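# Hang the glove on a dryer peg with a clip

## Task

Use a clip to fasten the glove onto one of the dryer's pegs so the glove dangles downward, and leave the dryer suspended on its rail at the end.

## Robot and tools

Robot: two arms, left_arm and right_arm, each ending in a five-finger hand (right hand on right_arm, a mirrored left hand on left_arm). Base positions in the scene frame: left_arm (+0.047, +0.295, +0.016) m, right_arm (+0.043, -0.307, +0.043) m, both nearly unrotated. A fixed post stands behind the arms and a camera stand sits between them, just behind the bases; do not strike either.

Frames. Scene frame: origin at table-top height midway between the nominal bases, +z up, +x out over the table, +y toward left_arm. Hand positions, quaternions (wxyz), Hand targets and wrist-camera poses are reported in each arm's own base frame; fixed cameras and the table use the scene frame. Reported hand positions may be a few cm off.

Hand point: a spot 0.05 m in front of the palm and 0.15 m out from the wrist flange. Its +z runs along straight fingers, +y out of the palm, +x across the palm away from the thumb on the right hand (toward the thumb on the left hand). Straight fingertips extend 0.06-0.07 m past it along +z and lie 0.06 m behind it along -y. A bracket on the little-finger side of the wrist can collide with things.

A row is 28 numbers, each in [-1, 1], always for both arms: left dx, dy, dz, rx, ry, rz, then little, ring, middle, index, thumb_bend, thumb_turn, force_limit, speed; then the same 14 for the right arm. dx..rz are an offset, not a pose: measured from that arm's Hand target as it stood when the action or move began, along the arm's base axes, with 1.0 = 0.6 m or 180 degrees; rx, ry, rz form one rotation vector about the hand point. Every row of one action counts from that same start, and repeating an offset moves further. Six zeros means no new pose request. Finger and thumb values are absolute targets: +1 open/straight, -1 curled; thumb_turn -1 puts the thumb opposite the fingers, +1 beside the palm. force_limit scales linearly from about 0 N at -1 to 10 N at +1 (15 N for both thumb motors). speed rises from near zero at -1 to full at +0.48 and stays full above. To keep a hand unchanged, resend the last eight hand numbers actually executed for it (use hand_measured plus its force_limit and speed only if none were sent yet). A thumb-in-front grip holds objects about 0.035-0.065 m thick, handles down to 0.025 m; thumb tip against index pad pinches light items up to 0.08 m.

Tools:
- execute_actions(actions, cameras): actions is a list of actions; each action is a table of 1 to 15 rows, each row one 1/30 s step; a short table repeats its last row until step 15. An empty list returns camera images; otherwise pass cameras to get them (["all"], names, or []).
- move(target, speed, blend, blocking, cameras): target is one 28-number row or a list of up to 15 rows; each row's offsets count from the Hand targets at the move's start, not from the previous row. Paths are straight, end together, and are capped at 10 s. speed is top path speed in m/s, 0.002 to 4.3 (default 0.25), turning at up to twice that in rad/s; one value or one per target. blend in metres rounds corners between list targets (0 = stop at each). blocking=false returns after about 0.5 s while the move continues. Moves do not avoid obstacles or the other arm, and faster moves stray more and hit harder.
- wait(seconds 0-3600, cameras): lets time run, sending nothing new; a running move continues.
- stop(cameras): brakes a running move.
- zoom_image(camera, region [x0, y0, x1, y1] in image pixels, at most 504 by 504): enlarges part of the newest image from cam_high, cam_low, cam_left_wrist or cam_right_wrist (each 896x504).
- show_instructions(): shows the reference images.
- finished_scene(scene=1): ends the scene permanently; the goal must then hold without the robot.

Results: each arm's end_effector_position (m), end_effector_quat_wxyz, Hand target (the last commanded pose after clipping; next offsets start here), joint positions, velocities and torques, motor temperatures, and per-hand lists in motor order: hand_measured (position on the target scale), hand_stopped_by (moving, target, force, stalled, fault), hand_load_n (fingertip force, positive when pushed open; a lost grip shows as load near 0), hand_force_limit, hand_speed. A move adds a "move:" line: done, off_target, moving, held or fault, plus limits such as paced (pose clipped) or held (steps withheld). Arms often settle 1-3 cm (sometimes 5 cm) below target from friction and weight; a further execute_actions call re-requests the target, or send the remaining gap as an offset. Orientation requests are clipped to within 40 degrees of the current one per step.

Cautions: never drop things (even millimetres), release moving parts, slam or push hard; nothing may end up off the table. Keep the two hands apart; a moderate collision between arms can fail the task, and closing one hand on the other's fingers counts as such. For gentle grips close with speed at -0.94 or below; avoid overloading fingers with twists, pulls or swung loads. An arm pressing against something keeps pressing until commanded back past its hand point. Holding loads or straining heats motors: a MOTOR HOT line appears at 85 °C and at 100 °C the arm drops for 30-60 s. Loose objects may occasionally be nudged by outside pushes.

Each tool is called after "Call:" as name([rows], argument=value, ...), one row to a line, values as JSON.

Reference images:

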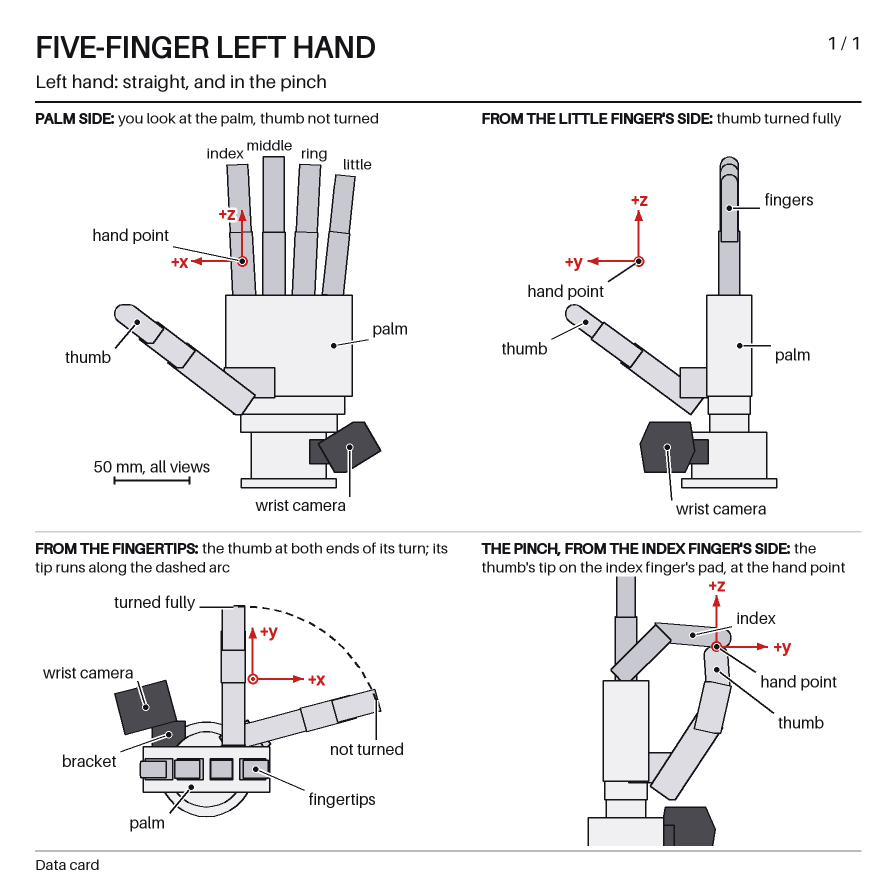

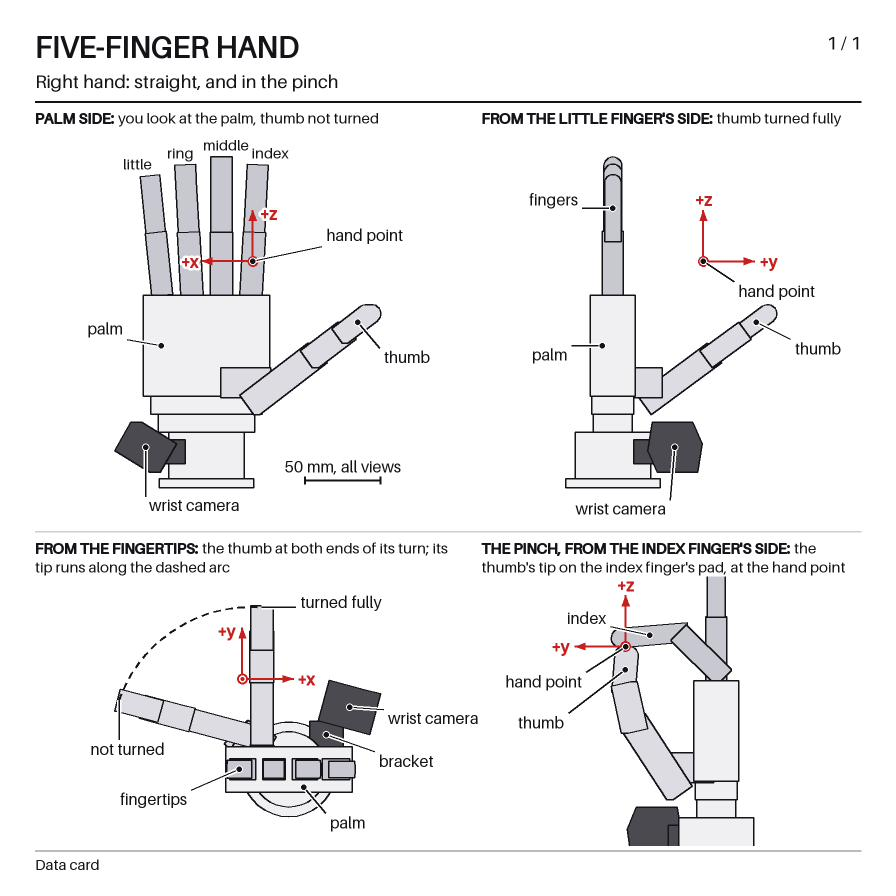

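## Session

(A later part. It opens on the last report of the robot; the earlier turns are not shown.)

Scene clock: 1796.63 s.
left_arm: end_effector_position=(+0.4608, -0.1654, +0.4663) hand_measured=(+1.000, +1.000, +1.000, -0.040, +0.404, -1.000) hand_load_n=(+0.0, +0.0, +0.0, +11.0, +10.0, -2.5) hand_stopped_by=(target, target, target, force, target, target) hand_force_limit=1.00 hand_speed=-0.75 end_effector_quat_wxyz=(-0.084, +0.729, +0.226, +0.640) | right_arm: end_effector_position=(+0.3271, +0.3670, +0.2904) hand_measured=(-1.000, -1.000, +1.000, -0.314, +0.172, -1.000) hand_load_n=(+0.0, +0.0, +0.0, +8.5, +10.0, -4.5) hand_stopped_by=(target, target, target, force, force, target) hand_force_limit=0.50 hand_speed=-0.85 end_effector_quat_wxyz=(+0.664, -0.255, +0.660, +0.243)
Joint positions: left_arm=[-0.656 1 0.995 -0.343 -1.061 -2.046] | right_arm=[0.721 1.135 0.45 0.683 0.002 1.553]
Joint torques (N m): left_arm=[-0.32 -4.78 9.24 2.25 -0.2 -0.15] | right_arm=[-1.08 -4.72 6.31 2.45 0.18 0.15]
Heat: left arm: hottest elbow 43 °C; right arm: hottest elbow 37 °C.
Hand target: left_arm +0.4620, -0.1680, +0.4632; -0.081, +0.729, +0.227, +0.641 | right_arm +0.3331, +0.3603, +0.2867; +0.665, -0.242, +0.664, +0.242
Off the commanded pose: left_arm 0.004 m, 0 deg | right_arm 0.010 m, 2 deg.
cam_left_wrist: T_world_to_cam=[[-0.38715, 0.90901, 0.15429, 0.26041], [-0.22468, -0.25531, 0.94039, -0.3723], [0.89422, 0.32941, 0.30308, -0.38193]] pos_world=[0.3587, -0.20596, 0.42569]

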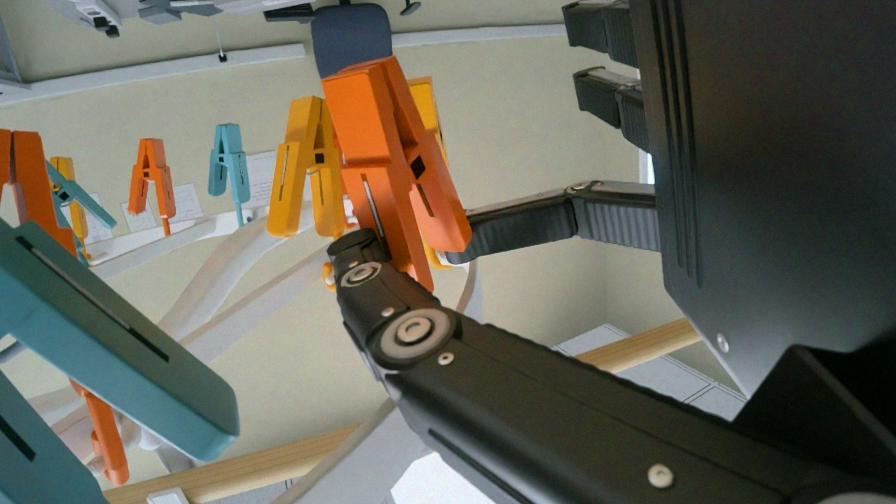

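Call:
execute_actions([
  [[0,0,0,0,0,0,1,1,1,-0.3,0.18,-1,1.0,-0.6,0,0,0,0,0,0,-1,-1,1,-0.5,0.05,-1,0.5,-0.85]],
], cameras=["cam_left_wrist"])

Call:
zoom_image(camera="cam_left_wrist", region=[290, 40, 490, 320])

Scene clock: 1800.23 s.
left_arm: end_effector_position=(+0.4609, -0.1660, +0.4673) hand_measured=(+1.000, +1.000, +1.000, -0.040, +0.190, -1.000) hand_load_n=(+0.0, +0.0, +0.0, +20.0, +14.0, -6.5) hand_stopped_by=(target, target, target, force, stalled, target) hand_force_limit=1.00 hand_speed=-0.60 end_effector_quat_wxyz=(-0.082, +0.729, +0.226, +0.641) | right_arm: end_effector_position=(+0.3271, +0.3670, +0.2904) hand_measured=(-1.000, -1.000, +1.000, -0.314, +0.172, -1.000) hand_load_n=(+0.0, +0.0, +0.0, +8.5, +10.0, -4.5) hand_stopped_by=(target, target, target, force, force, target) hand_force_limit=0.50 hand_speed=-0.85 end_effector_quat_wxyz=(+0.664, -0.255, +0.660, +0.243)
Joint positions: left_arm=[-0.656 1 0.995 -0.337 -1.06 -2.046] | right_arm=[0.721 1.135 0.45 0.683 0.002 1.553]
Joint torques (N m): left_arm=[-0.38 -4.72 9.24 2.04 -0.25 -0.14] | right_arm=[-1.03 -4.54 6.39 2.55 0.15 0.16]
Heat: left arm: hottest elbow 43 °C; right arm: hottest elbow 37 °C.
Hand target: left_arm +0.4620, -0.1681, +0.4632; -0.080, +0.729, +0.227, +0.641 | right_arm +0.3331, +0.3603, +0.2867; +0.665, -0.242, +0.664, +0.242
Off the commanded pose: left_arm 0.005 m, 0 deg | right_arm 0.010 m, 2 deg.
cam_left_wrist: T_world_to_cam=[[-0.38582, 0.9104, 0.14941, 0.26276], [-0.22883, -0.25132, 0.94046, -0.3709], [0.89375, 0.32866, 0.30529, -0.38299]] pos_world=[0.3588, -0.20656, 0.42649]

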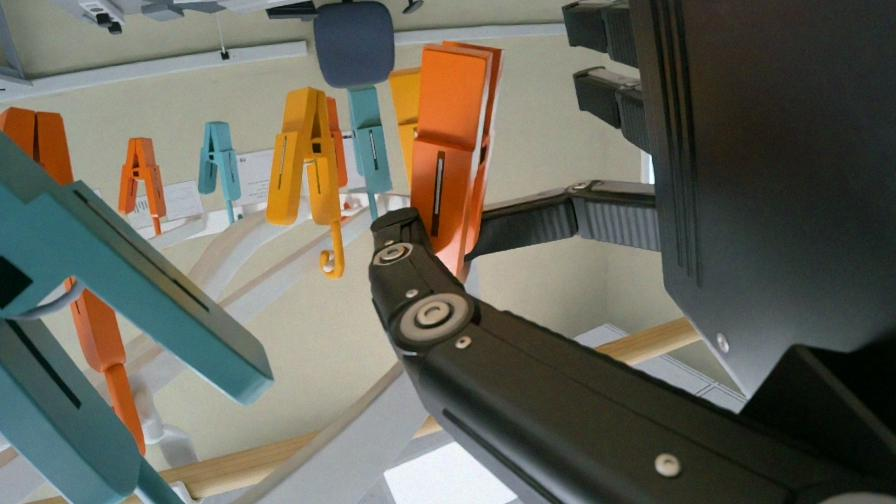

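Scaled by 1.800 from the camera's image (finer frame: 1280x720).

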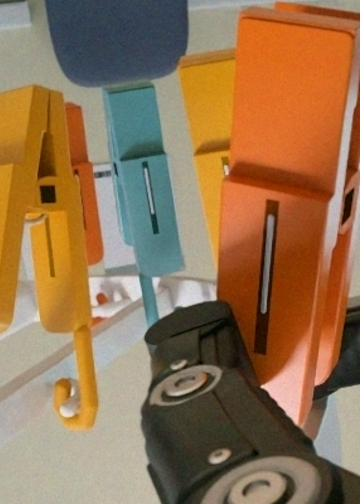

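Call:
zoom_image(camera="cam_left_wrist", region=[395, 30, 525, 160])

Call:
execute_actions(actions=[], cameras=["cam_right_wrist", "cam_high"])

Call:
zoom_image(camera="cam_right_wrist", region=[300, 210, 440, 310])

Scaled by 3.877 from the camera's image (finer frame: 1280x720).

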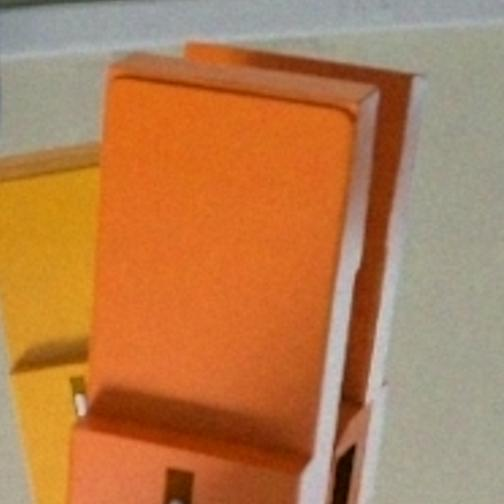

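Scene clock: 1803.63 s.
left_arm: end_effector_position=(+0.4609, -0.1660, +0.4673) hand_measured=(+1.000, +1.000, +1.000, -0.040, +0.190, -1.000) hand_load_n=(+0.0, +0.0, +0.0, +20.0, +14.5, -6.5) hand_stopped_by=(target, target, target, force, stalled, target) hand_force_limit=1.00 hand_speed=-0.60 end_effector_quat_wxyz=(-0.082, +0.729, +0.226, +0.641) | right_arm: end_effector_position=(+0.3271, +0.3670, +0.2904) hand_measured=(-1.000, -1.000, +1.000, -0.314, +0.172, -1.000) hand_load_n=(+0.0, +0.0, +0.0, +8.5, +9.5, -4.5) hand_stopped_by=(target, target, target, force, force, target) hand_force_limit=0.50 hand_speed=-0.85 end_effector_quat_wxyz=(+0.664, -0.255, +0.660, +0.243)
Joint positions: left_arm=[-0.656 1 0.995 -0.337 -1.06 -2.046] | right_arm=[0.721 1.135 0.45 0.683 0.002 1.553]
Joint velocities: within noise
Joint torques (N m): left_arm=[-0.38 -4.72 9.22 2.04 -0.26 -0.15] | right_arm=[-1.32 -4.6 6.43 2.45 0.18 0.15]
Motor temperatures (°C): left_arm=[30 28 43 30 26 27] | right_arm=[26 33 37 30 28 27]
Heat: left arm: hottest elbow 43 °C; right arm: hottest elbow 37 °C.
Hand target: left_arm +0.4620, -0.1681, +0.4632; -0.080, +0.729, +0.227, +0.641 | right_arm +0.3331, +0.3603, +0.2867; +0.665, -0.242, +0.664, +0.242
Off the commanded pose: left_arm 0.005 m, 0 deg | right_arm 0.010 m, 2 deg.
camera_calibration:
cam_right_wrist: T_world_to_cam=[[-0.61847, 0.73711, -0.27232, 0.00886], [-0.56178, -0.17243, 0.80912, 0.01006], [0.54946, 0.6534, 0.52074, -0.45467]] pos_world=[0.26096, 0.29229, 0.23104]
Images, in order (width x height): cam_high 896x504, cam_right_wrist 896x504.

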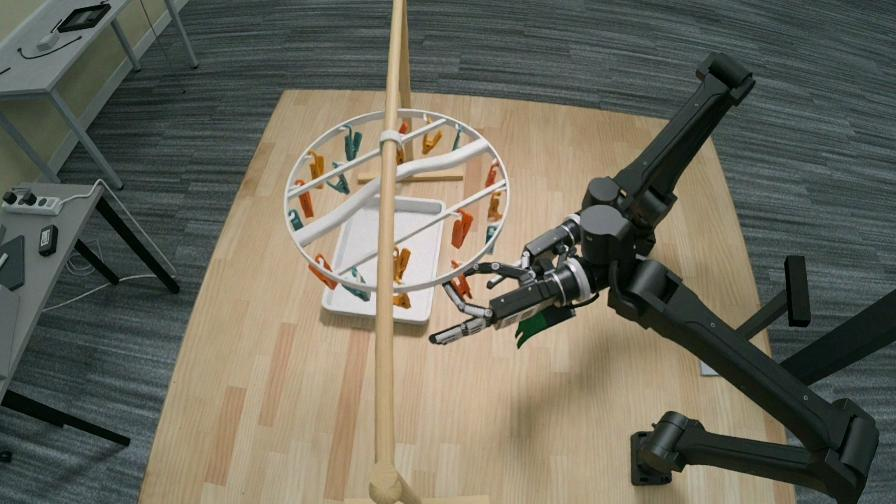

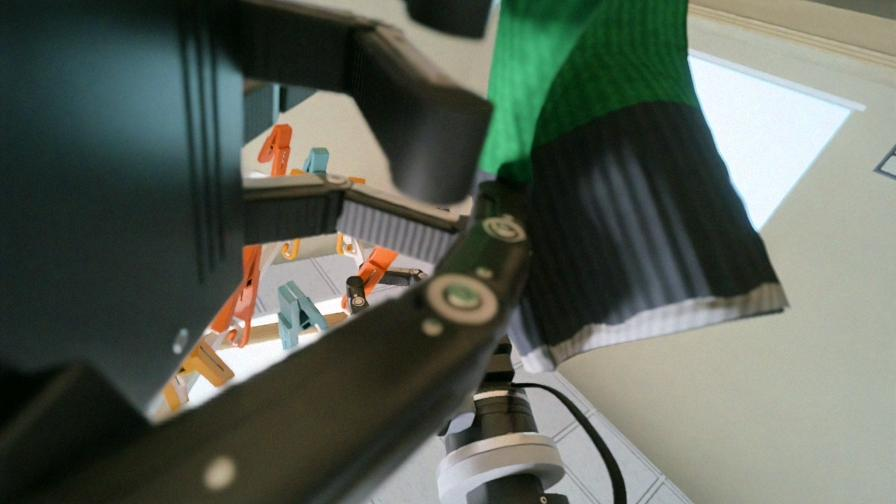

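Scaled by 3.600 from the camera's image (finer frame: 1280x720).

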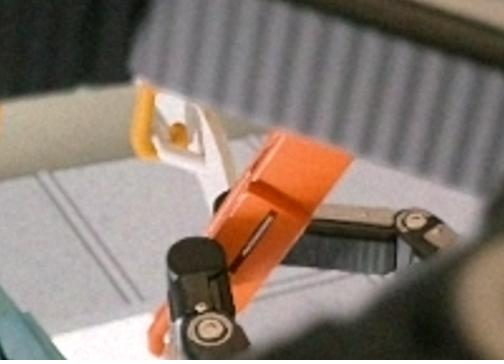

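Call:
zoom_image(camera="cam_high", region=[420, 240, 520, 320])

Scaled by 5.040 from the camera's image (finer frame: 1280x720).

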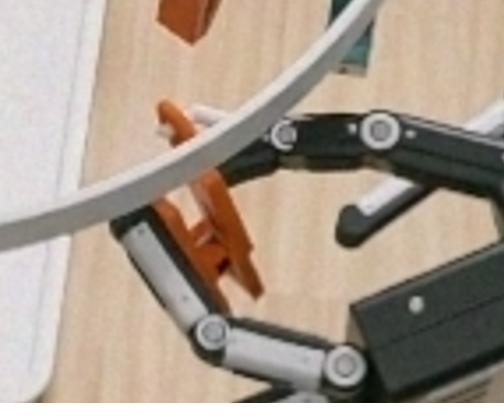

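Call:
move(target=[0,0,0,0,0,0,1,1,1,-0.3,0.18,-1,1.0,-0.6,0.16,0.075,-0.015,0.0853,0.0378,0.008,-1,-1,1,-0.5,0.05,-1,0.5,-0.85], speed=0.08, cameras=["all"])

Scene clock: 1999.10 s.
left_arm: end_effector_position=(+0.4609, -0.1660, +0.4673) hand_measured=(+1.000, +1.000, +1.000, -0.040, +0.190, -1.000) hand_load_n=(+0.0, +0.0, +0.0, +20.0, +14.0, -6.5) hand_stopped_by=(target, target, target, force, stalled, target) hand_force_limit=1.00 hand_speed=-0.60 end_effector_quat_wxyz=(-0.082, +0.729, +0.226, +0.641) | right_arm: end_effector_position=(+0.4132, +0.4046, +0.2583) hand_measured=(-1.000, -1.000, +1.000, -0.314, +0.172, -1.000) hand_load_n=(+0.0, +0.0, +0.0, +8.5, +10.0, -4.5) hand_stopped_by=(target, target, target, force, force, target) hand_force_limit=0.50 hand_speed=-0.85 end_effector_quat_wxyz=(+0.633, -0.158, +0.676, +0.342)
Joint positions: left_arm=[-0.656 1 0.995 -0.337 -1.06 -2.046] | right_arm=[0.671 1.555 0.623 0.967 -0.055 1.838]
Joint torques (N m): left_arm=[-0.44 -4.72 9.22 2.07 -0.25 -0.14] | right_arm=[-1.08 -9.64 8.69 2.48 -0.06 0.15]
Heat: left arm: hottest elbow 42 °C; right arm: hottest elbow 38 °C.
Hand target: left_arm +0.4620, -0.1681, +0.4632; -0.080, +0.729, +0.227, +0.641 | right_arm +0.4291, +0.4053, +0.2777; +0.647, -0.145, +0.661, +0.351
Off the commanded pose: left_arm 0.005 m, 0 deg | right_arm 0.025 m, 3 deg.
move: off_target (right_arm)
cam_left_wrist: T_world_to_cam=[[-0.38582, 0.9104, 0.14941, 0.26276], [-0.22883, -0.25132, 0.94046, -0.3709], [0.89375, 0.32866, 0.30529, -0.38299]] pos_world=[0.3588, -0.20656, 0.42649]
cam_right_wrist: T_world_to_cam=[[-0.64889, 0.76084, 0.00783, -0.04377], [-0.42687, -0.37255, 0.82401, 0.11229], [0.62986, 0.53135, 0.56652, -0.50552]] pos_world=[0.33793, 0.34374, 0.1942]

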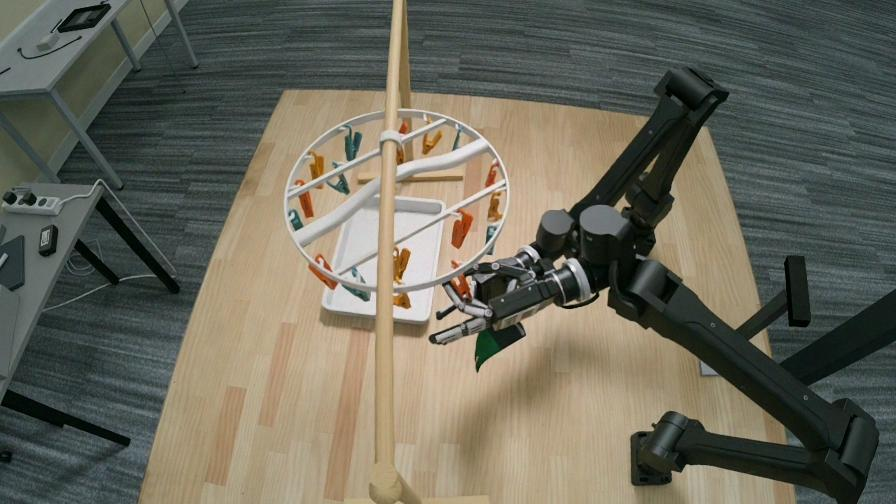

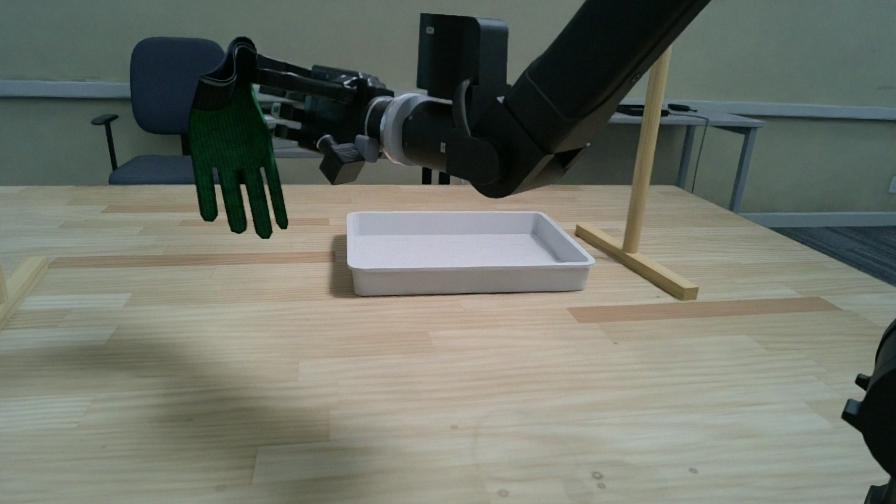

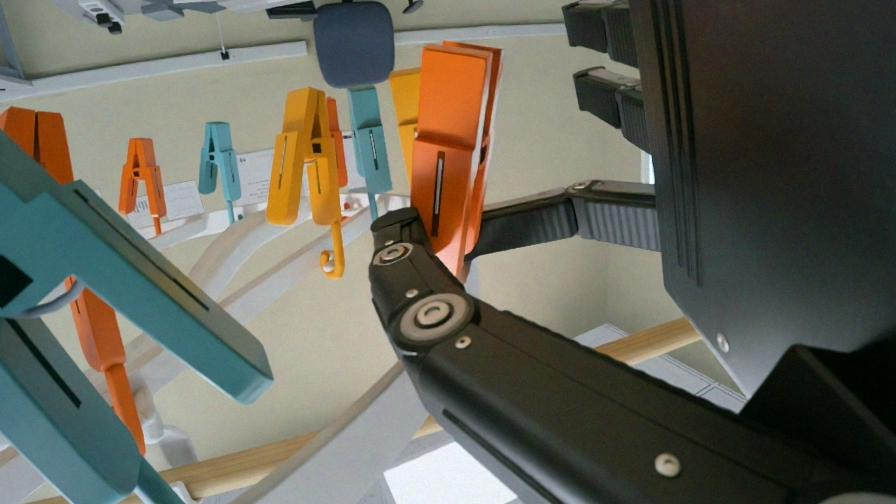

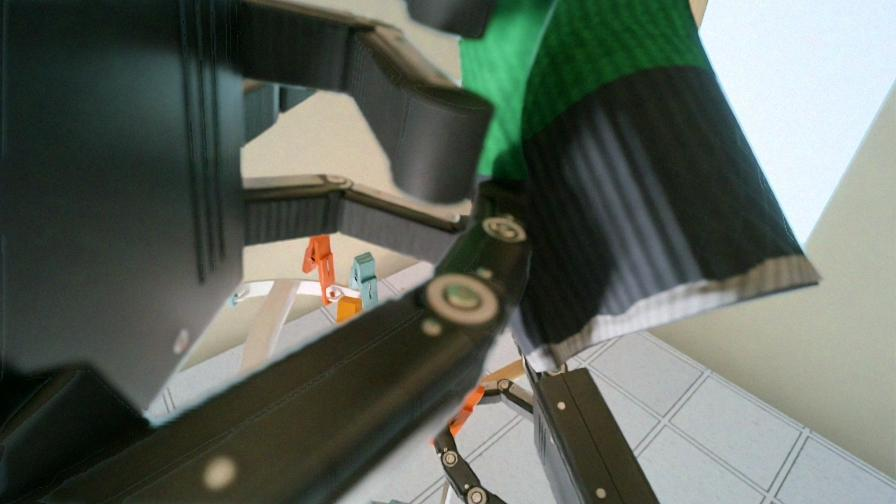

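Call:
move(target=[0,0,0,0,0,0,1,1,1,-0.3,0.18,-1,1.0,-0.6,0.1,0.052,0.05,0.0,0.0,0.01,-1,-1,1,-0.5,0.05,-1,0.5,-0.85], speed=0.08, cameras=["all"])

Scene clock: 2006.40 s.
left_arm: end_effector_position=(+0.4609, -0.1660, +0.4673) hand_measured=(+1.000, +1.000, +1.000, -0.040, +0.190, -1.000) hand_load_n=(+0.0, +0.0, +0.0, +19.5, +14.5, -6.0) hand_stopped_by=(target, target, target, force, stalled, target) hand_force_limit=1.00 hand_speed=-0.60 end_effector_quat_wxyz=(-0.082, +0.729, +0.226, +0.641) | right_arm: end_effector_position=(+0.4711, +0.4360, +0.2952) hand_measured=(-1.000, -1.000, +1.000, -0.314, +0.172, -1.000) hand_load_n=(+0.0, +0.0, +0.0, +9.0, +9.5, -4.5) hand_stopped_by=(target, target, target, force, force, target) hand_force_limit=0.50 hand_speed=-0.85 end_effector_quat_wxyz=(+0.637, -0.166, +0.663, +0.357)
Joint positions: left_arm=[-0.656 1 0.995 -0.337 -1.06 -2.046] | right_arm=[0.634 1.632 0.838 0.861 -0.122 1.845]
Joint torques (N m): left_arm=[-0.32 -4.72 9.24 2.1 -0.26 -0.15] | right_arm=[-1.03 -11.34 9.7 1.07 -0.05 0.15]
Heat: left arm: hottest elbow 42 °C; right arm: hottest elbow 38 °C.
Hand target: left_arm +0.4620, -0.1681, +0.4632; -0.080, +0.729, +0.227, +0.641 | right_arm +0.4890, +0.4365, +0.3078; +0.642, -0.155, +0.658, +0.361
Off the commanded pose: left_arm 0.005 m, 0 deg | right_arm 0.022 m, 2 deg.
move: off_target (right_arm)
cam_left_wrist: T_world_to_cam=[[-0.38582, 0.9104, 0.14941, 0.26276], [-0.22883, -0.25132, 0.94046, -0.3709], [0.89375, 0.32866, 0.30529, -0.38299]] pos_world=[0.3588, -0.20656, 0.42649]
cam_right_wrist: T_world_to_cam=[[-0.67189, 0.74059, 0.00909, -0.01104], [-0.43353, -0.40321, 0.8059, 0.14013], [0.60051, 0.53753, 0.59199, -0.57587]] pos_world=[0.39915, 0.37423, 0.22808]

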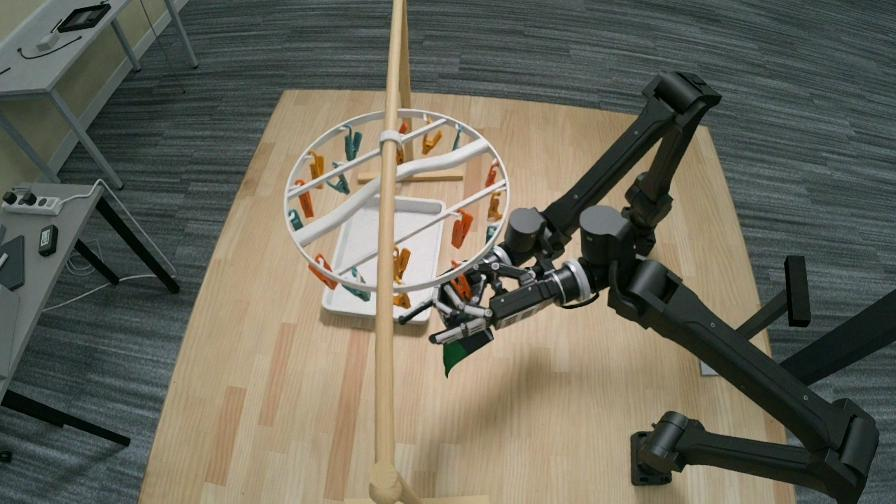

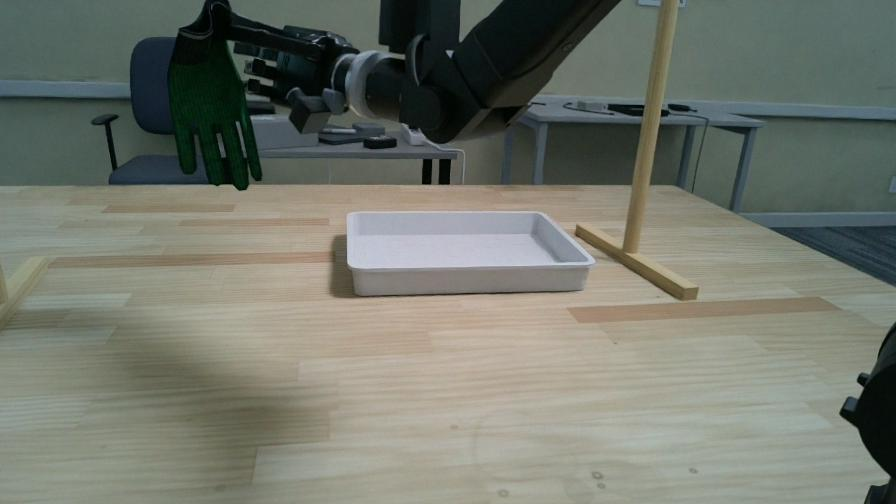

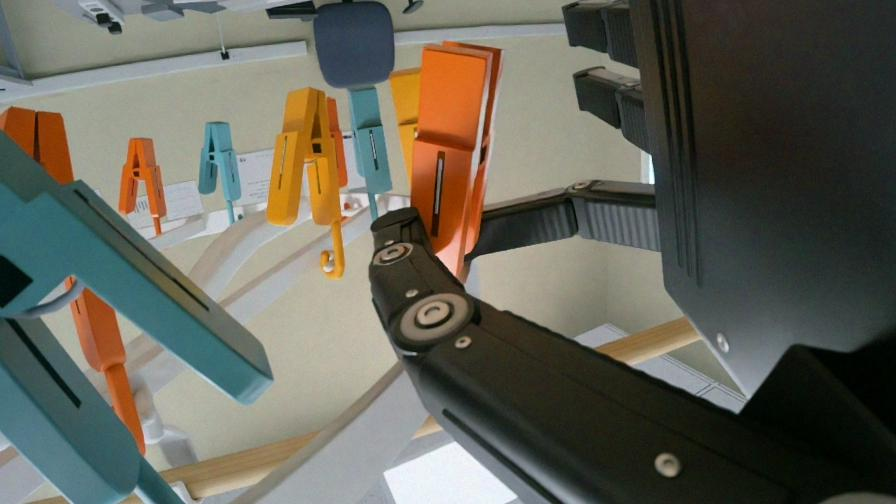

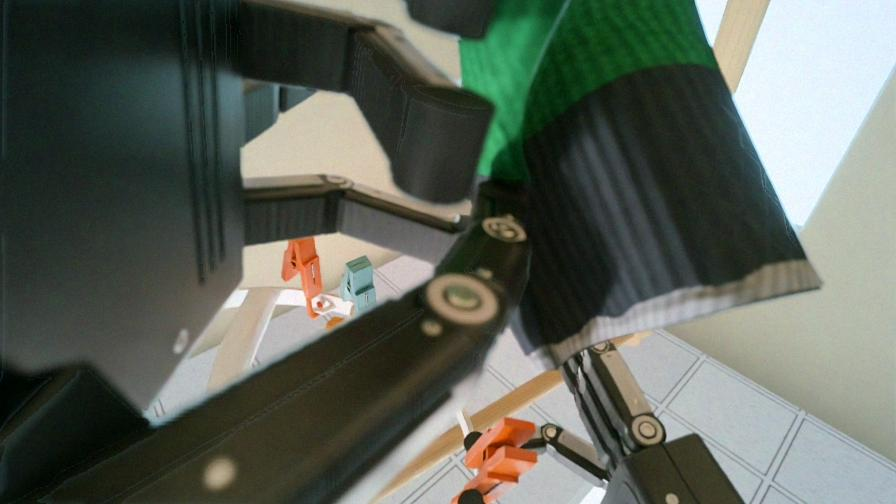

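Call:
zoom_image(camera="cam_right_wrist", region=[440, 320, 640, 504])

Scaled by 2.520 from the camera's image (finer frame: 1280x720).

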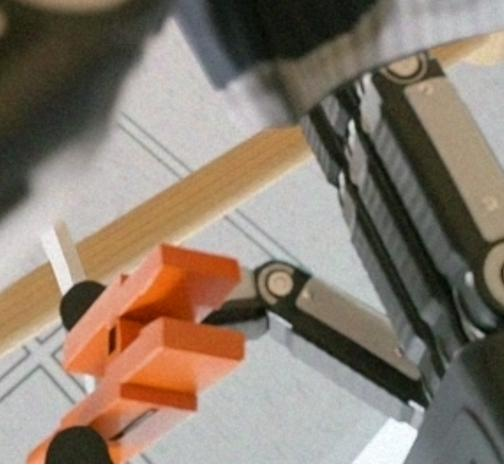

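Call:
move(target=[0,0,0,0,0,0,1,1,1,-0.3,0.18,-1,1.0,-0.6,0.007,0.005,0.058,0.0,0.0,0.0,-1,-1,1,-0.5,0.05,-1,0.5,-0.85], speed=0.05, cameras=["cam_high","cam_left_wrist","cam_right_wrist"])

Call:
zoom_image(camera="cam_right_wrist", region=[440, 320, 640, 504])

Scene clock: 2025.80 s.
left_arm: end_effector_position=(+0.4609, -0.1660, +0.4673) hand_measured=(+1.000, +1.000, +1.000, -0.040, +0.190, -1.000) hand_load_n=(+0.0, +0.0, +0.0, +20.0, +14.5, -6.5) hand_stopped_by=(target, target, target, force, stalled, target) hand_force_limit=1.00 hand_speed=-0.60 end_effector_quat_wxyz=(-0.082, +0.729, +0.226, +0.641) | right_arm: end_effector_position=(+0.4791, +0.4418, +0.3137) hand_measured=(-1.000, -1.000, +1.000, -0.314, +0.172, -1.000) hand_load_n=(+0.0, +0.5, +0.0, +8.5, +9.5, -4.5) hand_stopped_by=(target, target, target, force, force, target) hand_force_limit=0.50 hand_speed=-0.85 end_effector_quat_wxyz=(+0.629, -0.167, +0.672, +0.354)
Joint positions: left_arm=[-0.656 1 0.995 -0.337 -1.06 -2.046] | right_arm=[0.634 1.599 0.885 0.758 -0.122 1.845]
Joint torques (N m): left_arm=[-0.26 -4.72 9.25 2.09 -0.26 -0.14] | right_arm=[-1.26 -13.8 10.14 1.11 -0.08 0.16]
Heat: left arm: hottest elbow 42 °C; right arm: hottest elbow 40 °C.
Hand target: left_arm +0.4620, -0.1681, +0.4632; -0.080, +0.729, +0.227, +0.641 | right_arm +0.4933, +0.4395, +0.3426; +0.642, -0.155, +0.658, +0.361
Off the commanded pose: left_arm 0.005 m, 0 deg | right_arm 0.032 m, 3 deg.
move: off_target (right_arm)
cam_left_wrist: T_world_to_cam=[[-0.38582, 0.9104, 0.14941, 0.26276], [-0.22883, -0.25132, 0.94046, -0.3709], [0.89375, 0.32866, 0.30529, -0.38299]] pos_world=[0.3588, -0.20656, 0.42649]
cam_right_wrist: T_world_to_cam=[[-0.6717, 0.74073, 0.01149, -0.01116], [-0.41778, -0.39156, 0.81984, 0.11396], [0.61178, 0.54589, 0.57247, -0.59776]] pos_world=[0.40582, 0.3792, 0.2489]

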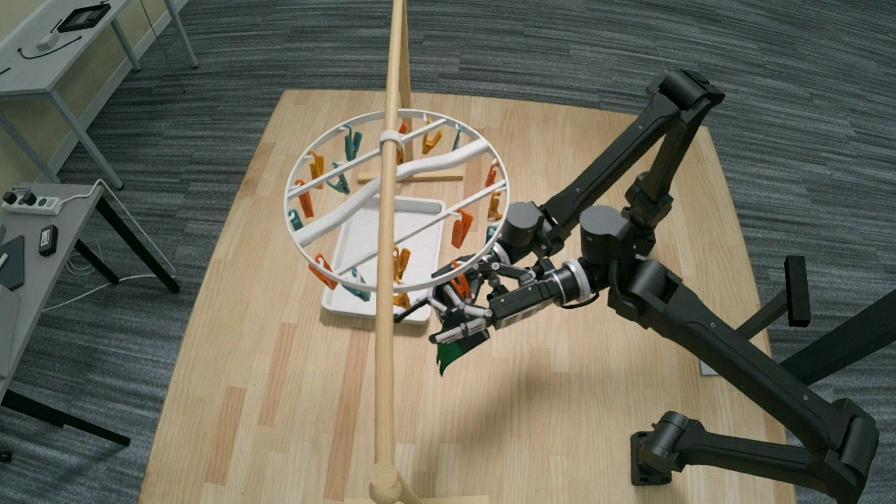

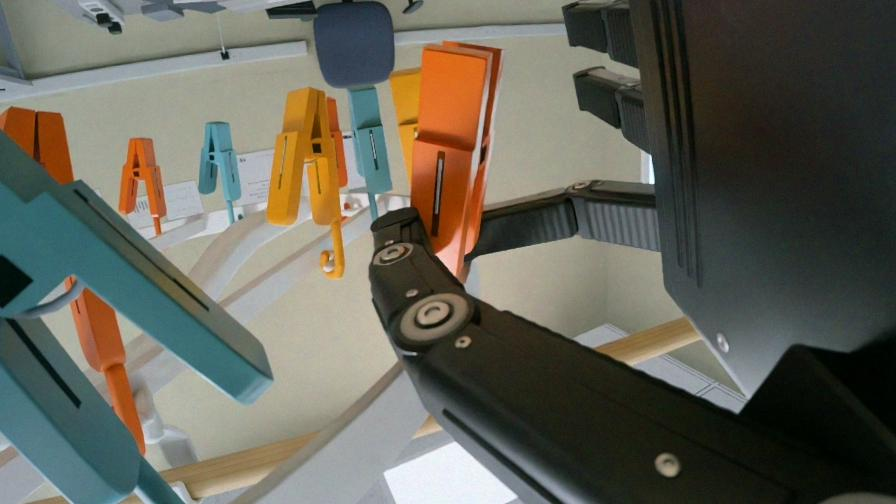

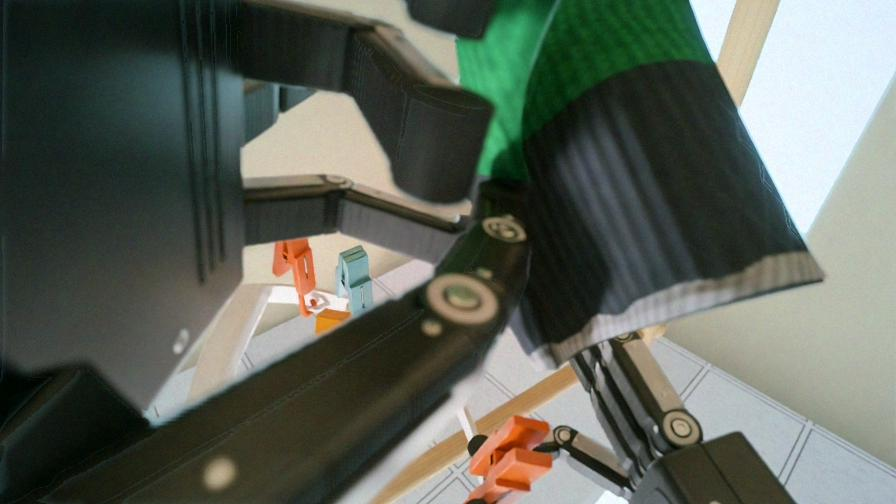

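Scaled by 2.520 from the camera's image (finer frame: 1280x720).

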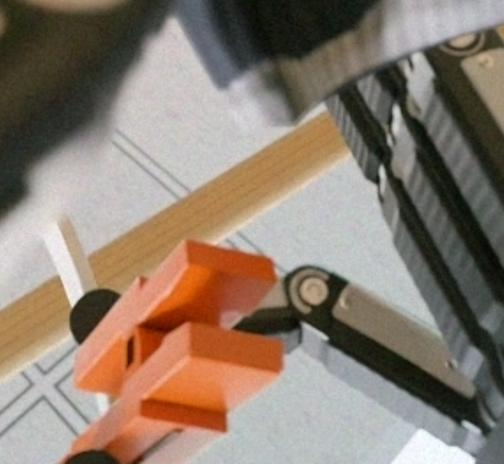

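Call:
move(target=[0,0,0,0,0,0,1,1,1,-0.3,0.18,-1,1.0,-0.6,-0.004,-0.006,0.035,0.0,0.0,0.0,-1,-1,1,-0.5,0.05,-1,0.5,-0.85], speed=0.04, cameras=["cam_left_wrist","cam_right_wrist"])

Call:
zoom_image(camera="cam_right_wrist", region=[440, 320, 640, 504])

Scene clock: 2088.30 s.
left_arm: end_effector_position=(+0.4609, -0.1660, +0.4673) hand_measured=(+1.000, +1.000, +1.000, -0.040, +0.190, -1.000) hand_load_n=(+0.0, +0.0, +0.0, +20.0, +14.5, -6.5) hand_stopped_by=(target, target, target, force, stalled, target) hand_force_limit=1.00 hand_speed=-0.60 end_effector_quat_wxyz=(-0.082, +0.729, +0.226, +0.641) | right_arm: end_effector_position=(+0.4772, +0.4390, +0.3320) hand_measured=(-1.000, -1.000, +1.000, -0.314, +0.172, -1.000) hand_load_n=(+0.0, +0.0, +0.0, +8.5, +9.5, -4.5) hand_stopped_by=(target, target, target, force, force, target) hand_force_limit=0.50 hand_speed=-0.85 end_effector_quat_wxyz=(+0.628, -0.167, +0.673, +0.354)
Joint positions: left_arm=[-0.656 1 0.995 -0.337 -1.06 -2.046] | right_arm=[0.631 1.555 0.895 0.7 -0.125 1.845]
Joint torques (N m): left_arm=[-0.32 -4.78 9.26 2.07 -0.26 -0.14] | right_arm=[-1.38 -13.39 10.44 1.26 -0.1 0.15]
Motor temperatures (°C): left_arm=[30 28 41 30 26 27] | right_arm=[26 33 43 30 28 26]
Heat: left arm: hottest elbow 41 °C; right arm: hottest elbow 43 °C.
Hand target: left_arm +0.4620, -0.1681, +0.4632; -0.080, +0.729, +0.227, +0.641 | right_arm +0.4910, +0.4359, +0.3633; +0.642, -0.155, +0.658, +0.361
Off the commanded pose: left_arm 0.005 m, 0 deg | right_arm 0.035 m, 3 deg.
move: off_target (right_arm)
cam_left_wrist: T_world_to_cam=[[-0.38582, 0.9104, 0.14941, 0.26276], [-0.22883, -0.25132, 0.94046, -0.3709], [0.89375, 0.32866, 0.30529, -0.38299]] pos_world=[0.3588, -0.20656, 0.42649]
cam_right_wrist: T_world_to_cam=[[-0.67191, 0.74054, 0.01178, -0.01042], [-0.41541, -0.38999, 0.82179, 0.09463], [0.61317, 0.54727, 0.56966, -0.60588]] pos_world=[0.40381, 0.3762, 0.26751]

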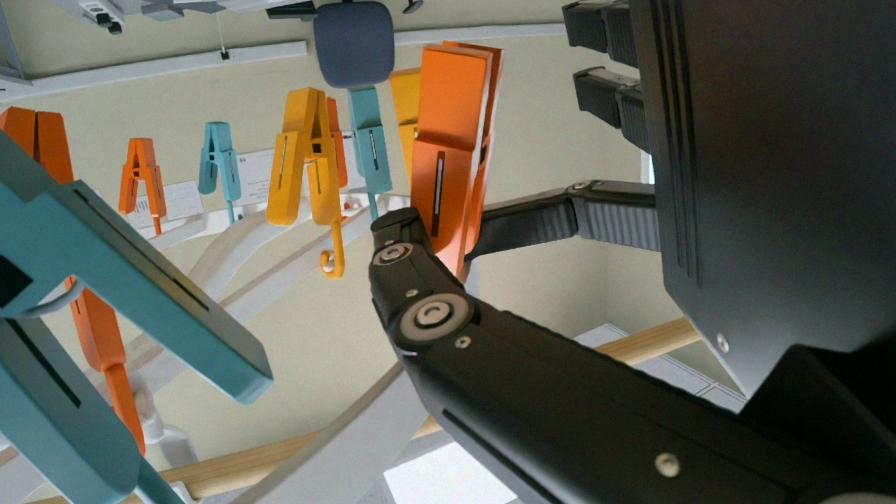

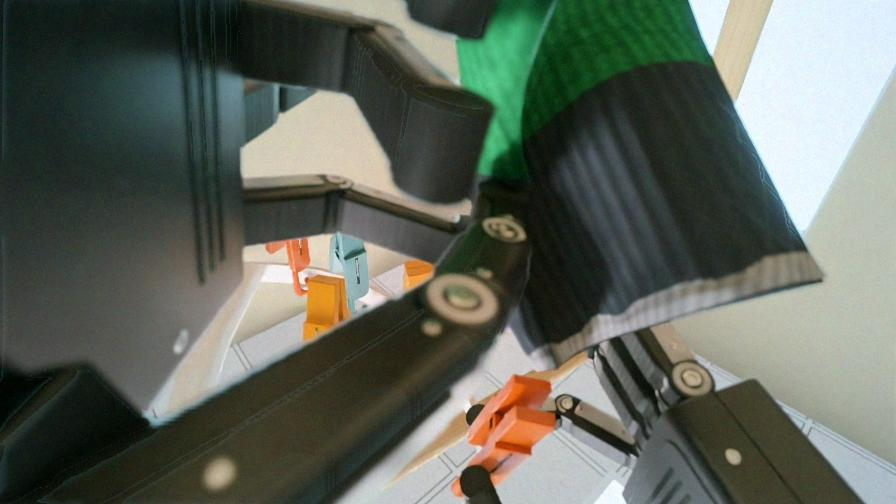

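Scaled by 2.520 from the camera's image (finer frame: 1280x720).

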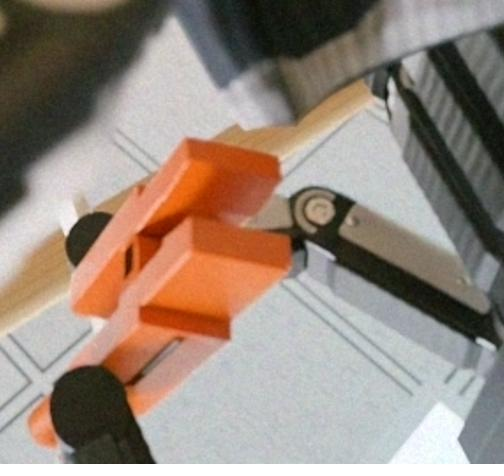

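Call:
move(target=[0,0,0,0,0,0,1,1,1,-0.3,0.18,-1,1.0,-0.6,0.008,0.006,0.028,0.0,0.0,0.0,-1,-1,1,-0.5,0.05,-1,0.5,-0.85], speed=0.03, cameras=["cam_left_wrist","cam_right_wrist"])

Call:
zoom_image(camera="cam_right_wrist", region=[440, 320, 640, 504])

Scene clock: 2107.37 s.
left_arm: end_effector_position=(+0.4609, -0.1660, +0.4673) hand_measured=(+1.000, +1.000, +1.000, -0.040, +0.190, -1.000) hand_load_n=(+0.0, +0.0, +0.0, +20.0, +14.5, -6.5) hand_stopped_by=(target, target, target, force, stalled, target) hand_force_limit=1.00 hand_speed=-0.60 end_effector_quat_wxyz=(-0.082, +0.729, +0.226, +0.641) | right_arm: end_effector_position=(+0.4825, +0.4429, +0.3461) hand_measured=(-1.000, -1.000, +1.000, -0.314, +0.172, -1.000) hand_load_n=(+0.0, +0.5, +0.0, +8.5, +9.5, -4.5) hand_stopped_by=(target, target, target, force, force, target) hand_force_limit=0.50 hand_speed=-0.85 end_effector_quat_wxyz=(+0.627, -0.167, +0.674, +0.353)
Joint positions: left_arm=[-0.656 1 0.995 -0.337 -1.06 -2.046] | right_arm=[0.631 1.544 0.931 0.65 -0.125 1.845]
Joint torques (N m): left_arm=[-0.38 -4.78 9.22 2.06 -0.26 -0.15] | right_arm=[-0.85 -13.86 10.88 1.21 -0.05 0.14]
Heat: left arm: hottest elbow 41 °C; right arm: hottest elbow 45 °C.
Hand target: left_arm +0.4620, -0.1681, +0.4632; -0.080, +0.729, +0.227, +0.641 | right_arm +0.4957, +0.4395, +0.3803; +0.642, -0.155, +0.658, +0.361
Off the commanded pose: left_arm 0.005 m, 0 deg | right_arm 0.037 m, 3 deg.
move: off_target (right_arm)
cam_left_wrist: T_world_to_cam=[[-0.38582, 0.9104, 0.14941, 0.26276], [-0.22883, -0.25132, 0.94046, -0.3709], [0.89375, 0.32866, 0.30529, -0.38299]] pos_world=[0.3588, -0.20656, 0.42649]
cam_right_wrist: T_world_to_cam=[[-0.67195, 0.74049, 0.01215, -0.00997], [-0.4131, -0.38838, 0.82371, 0.08425], [0.61467, 0.54848, 0.56688, -0.61952]] pos_world=[0.40891, 0.37989, 0.28191]

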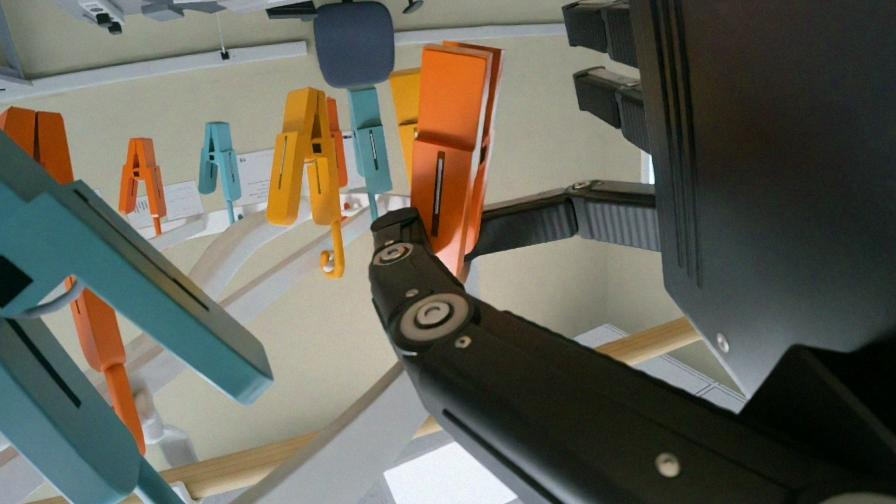

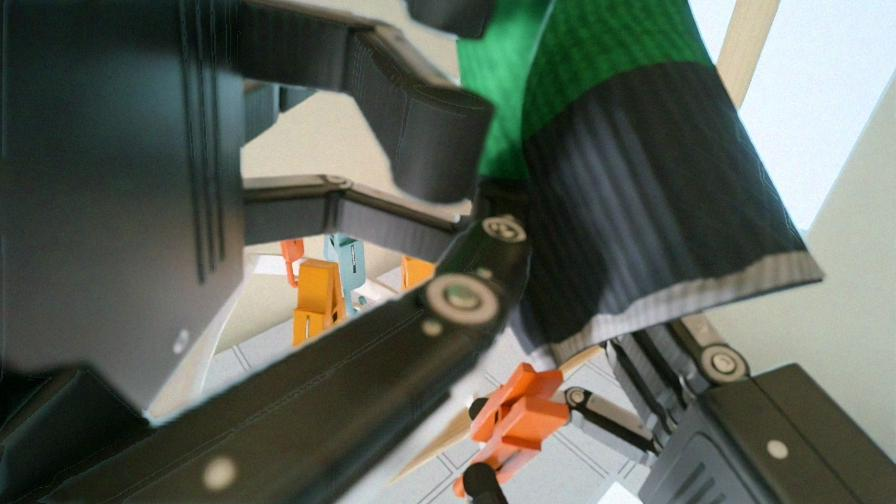

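Scaled by 2.520 from the camera's image (finer frame: 1280x720).

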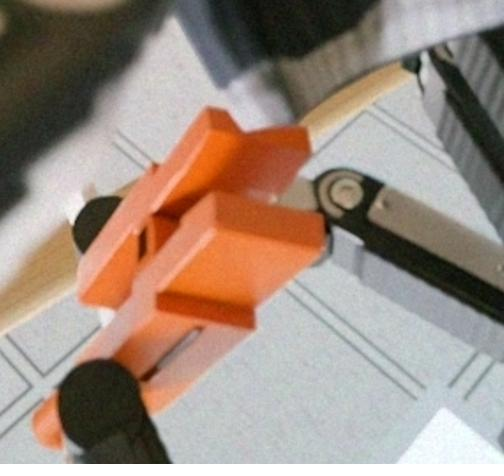

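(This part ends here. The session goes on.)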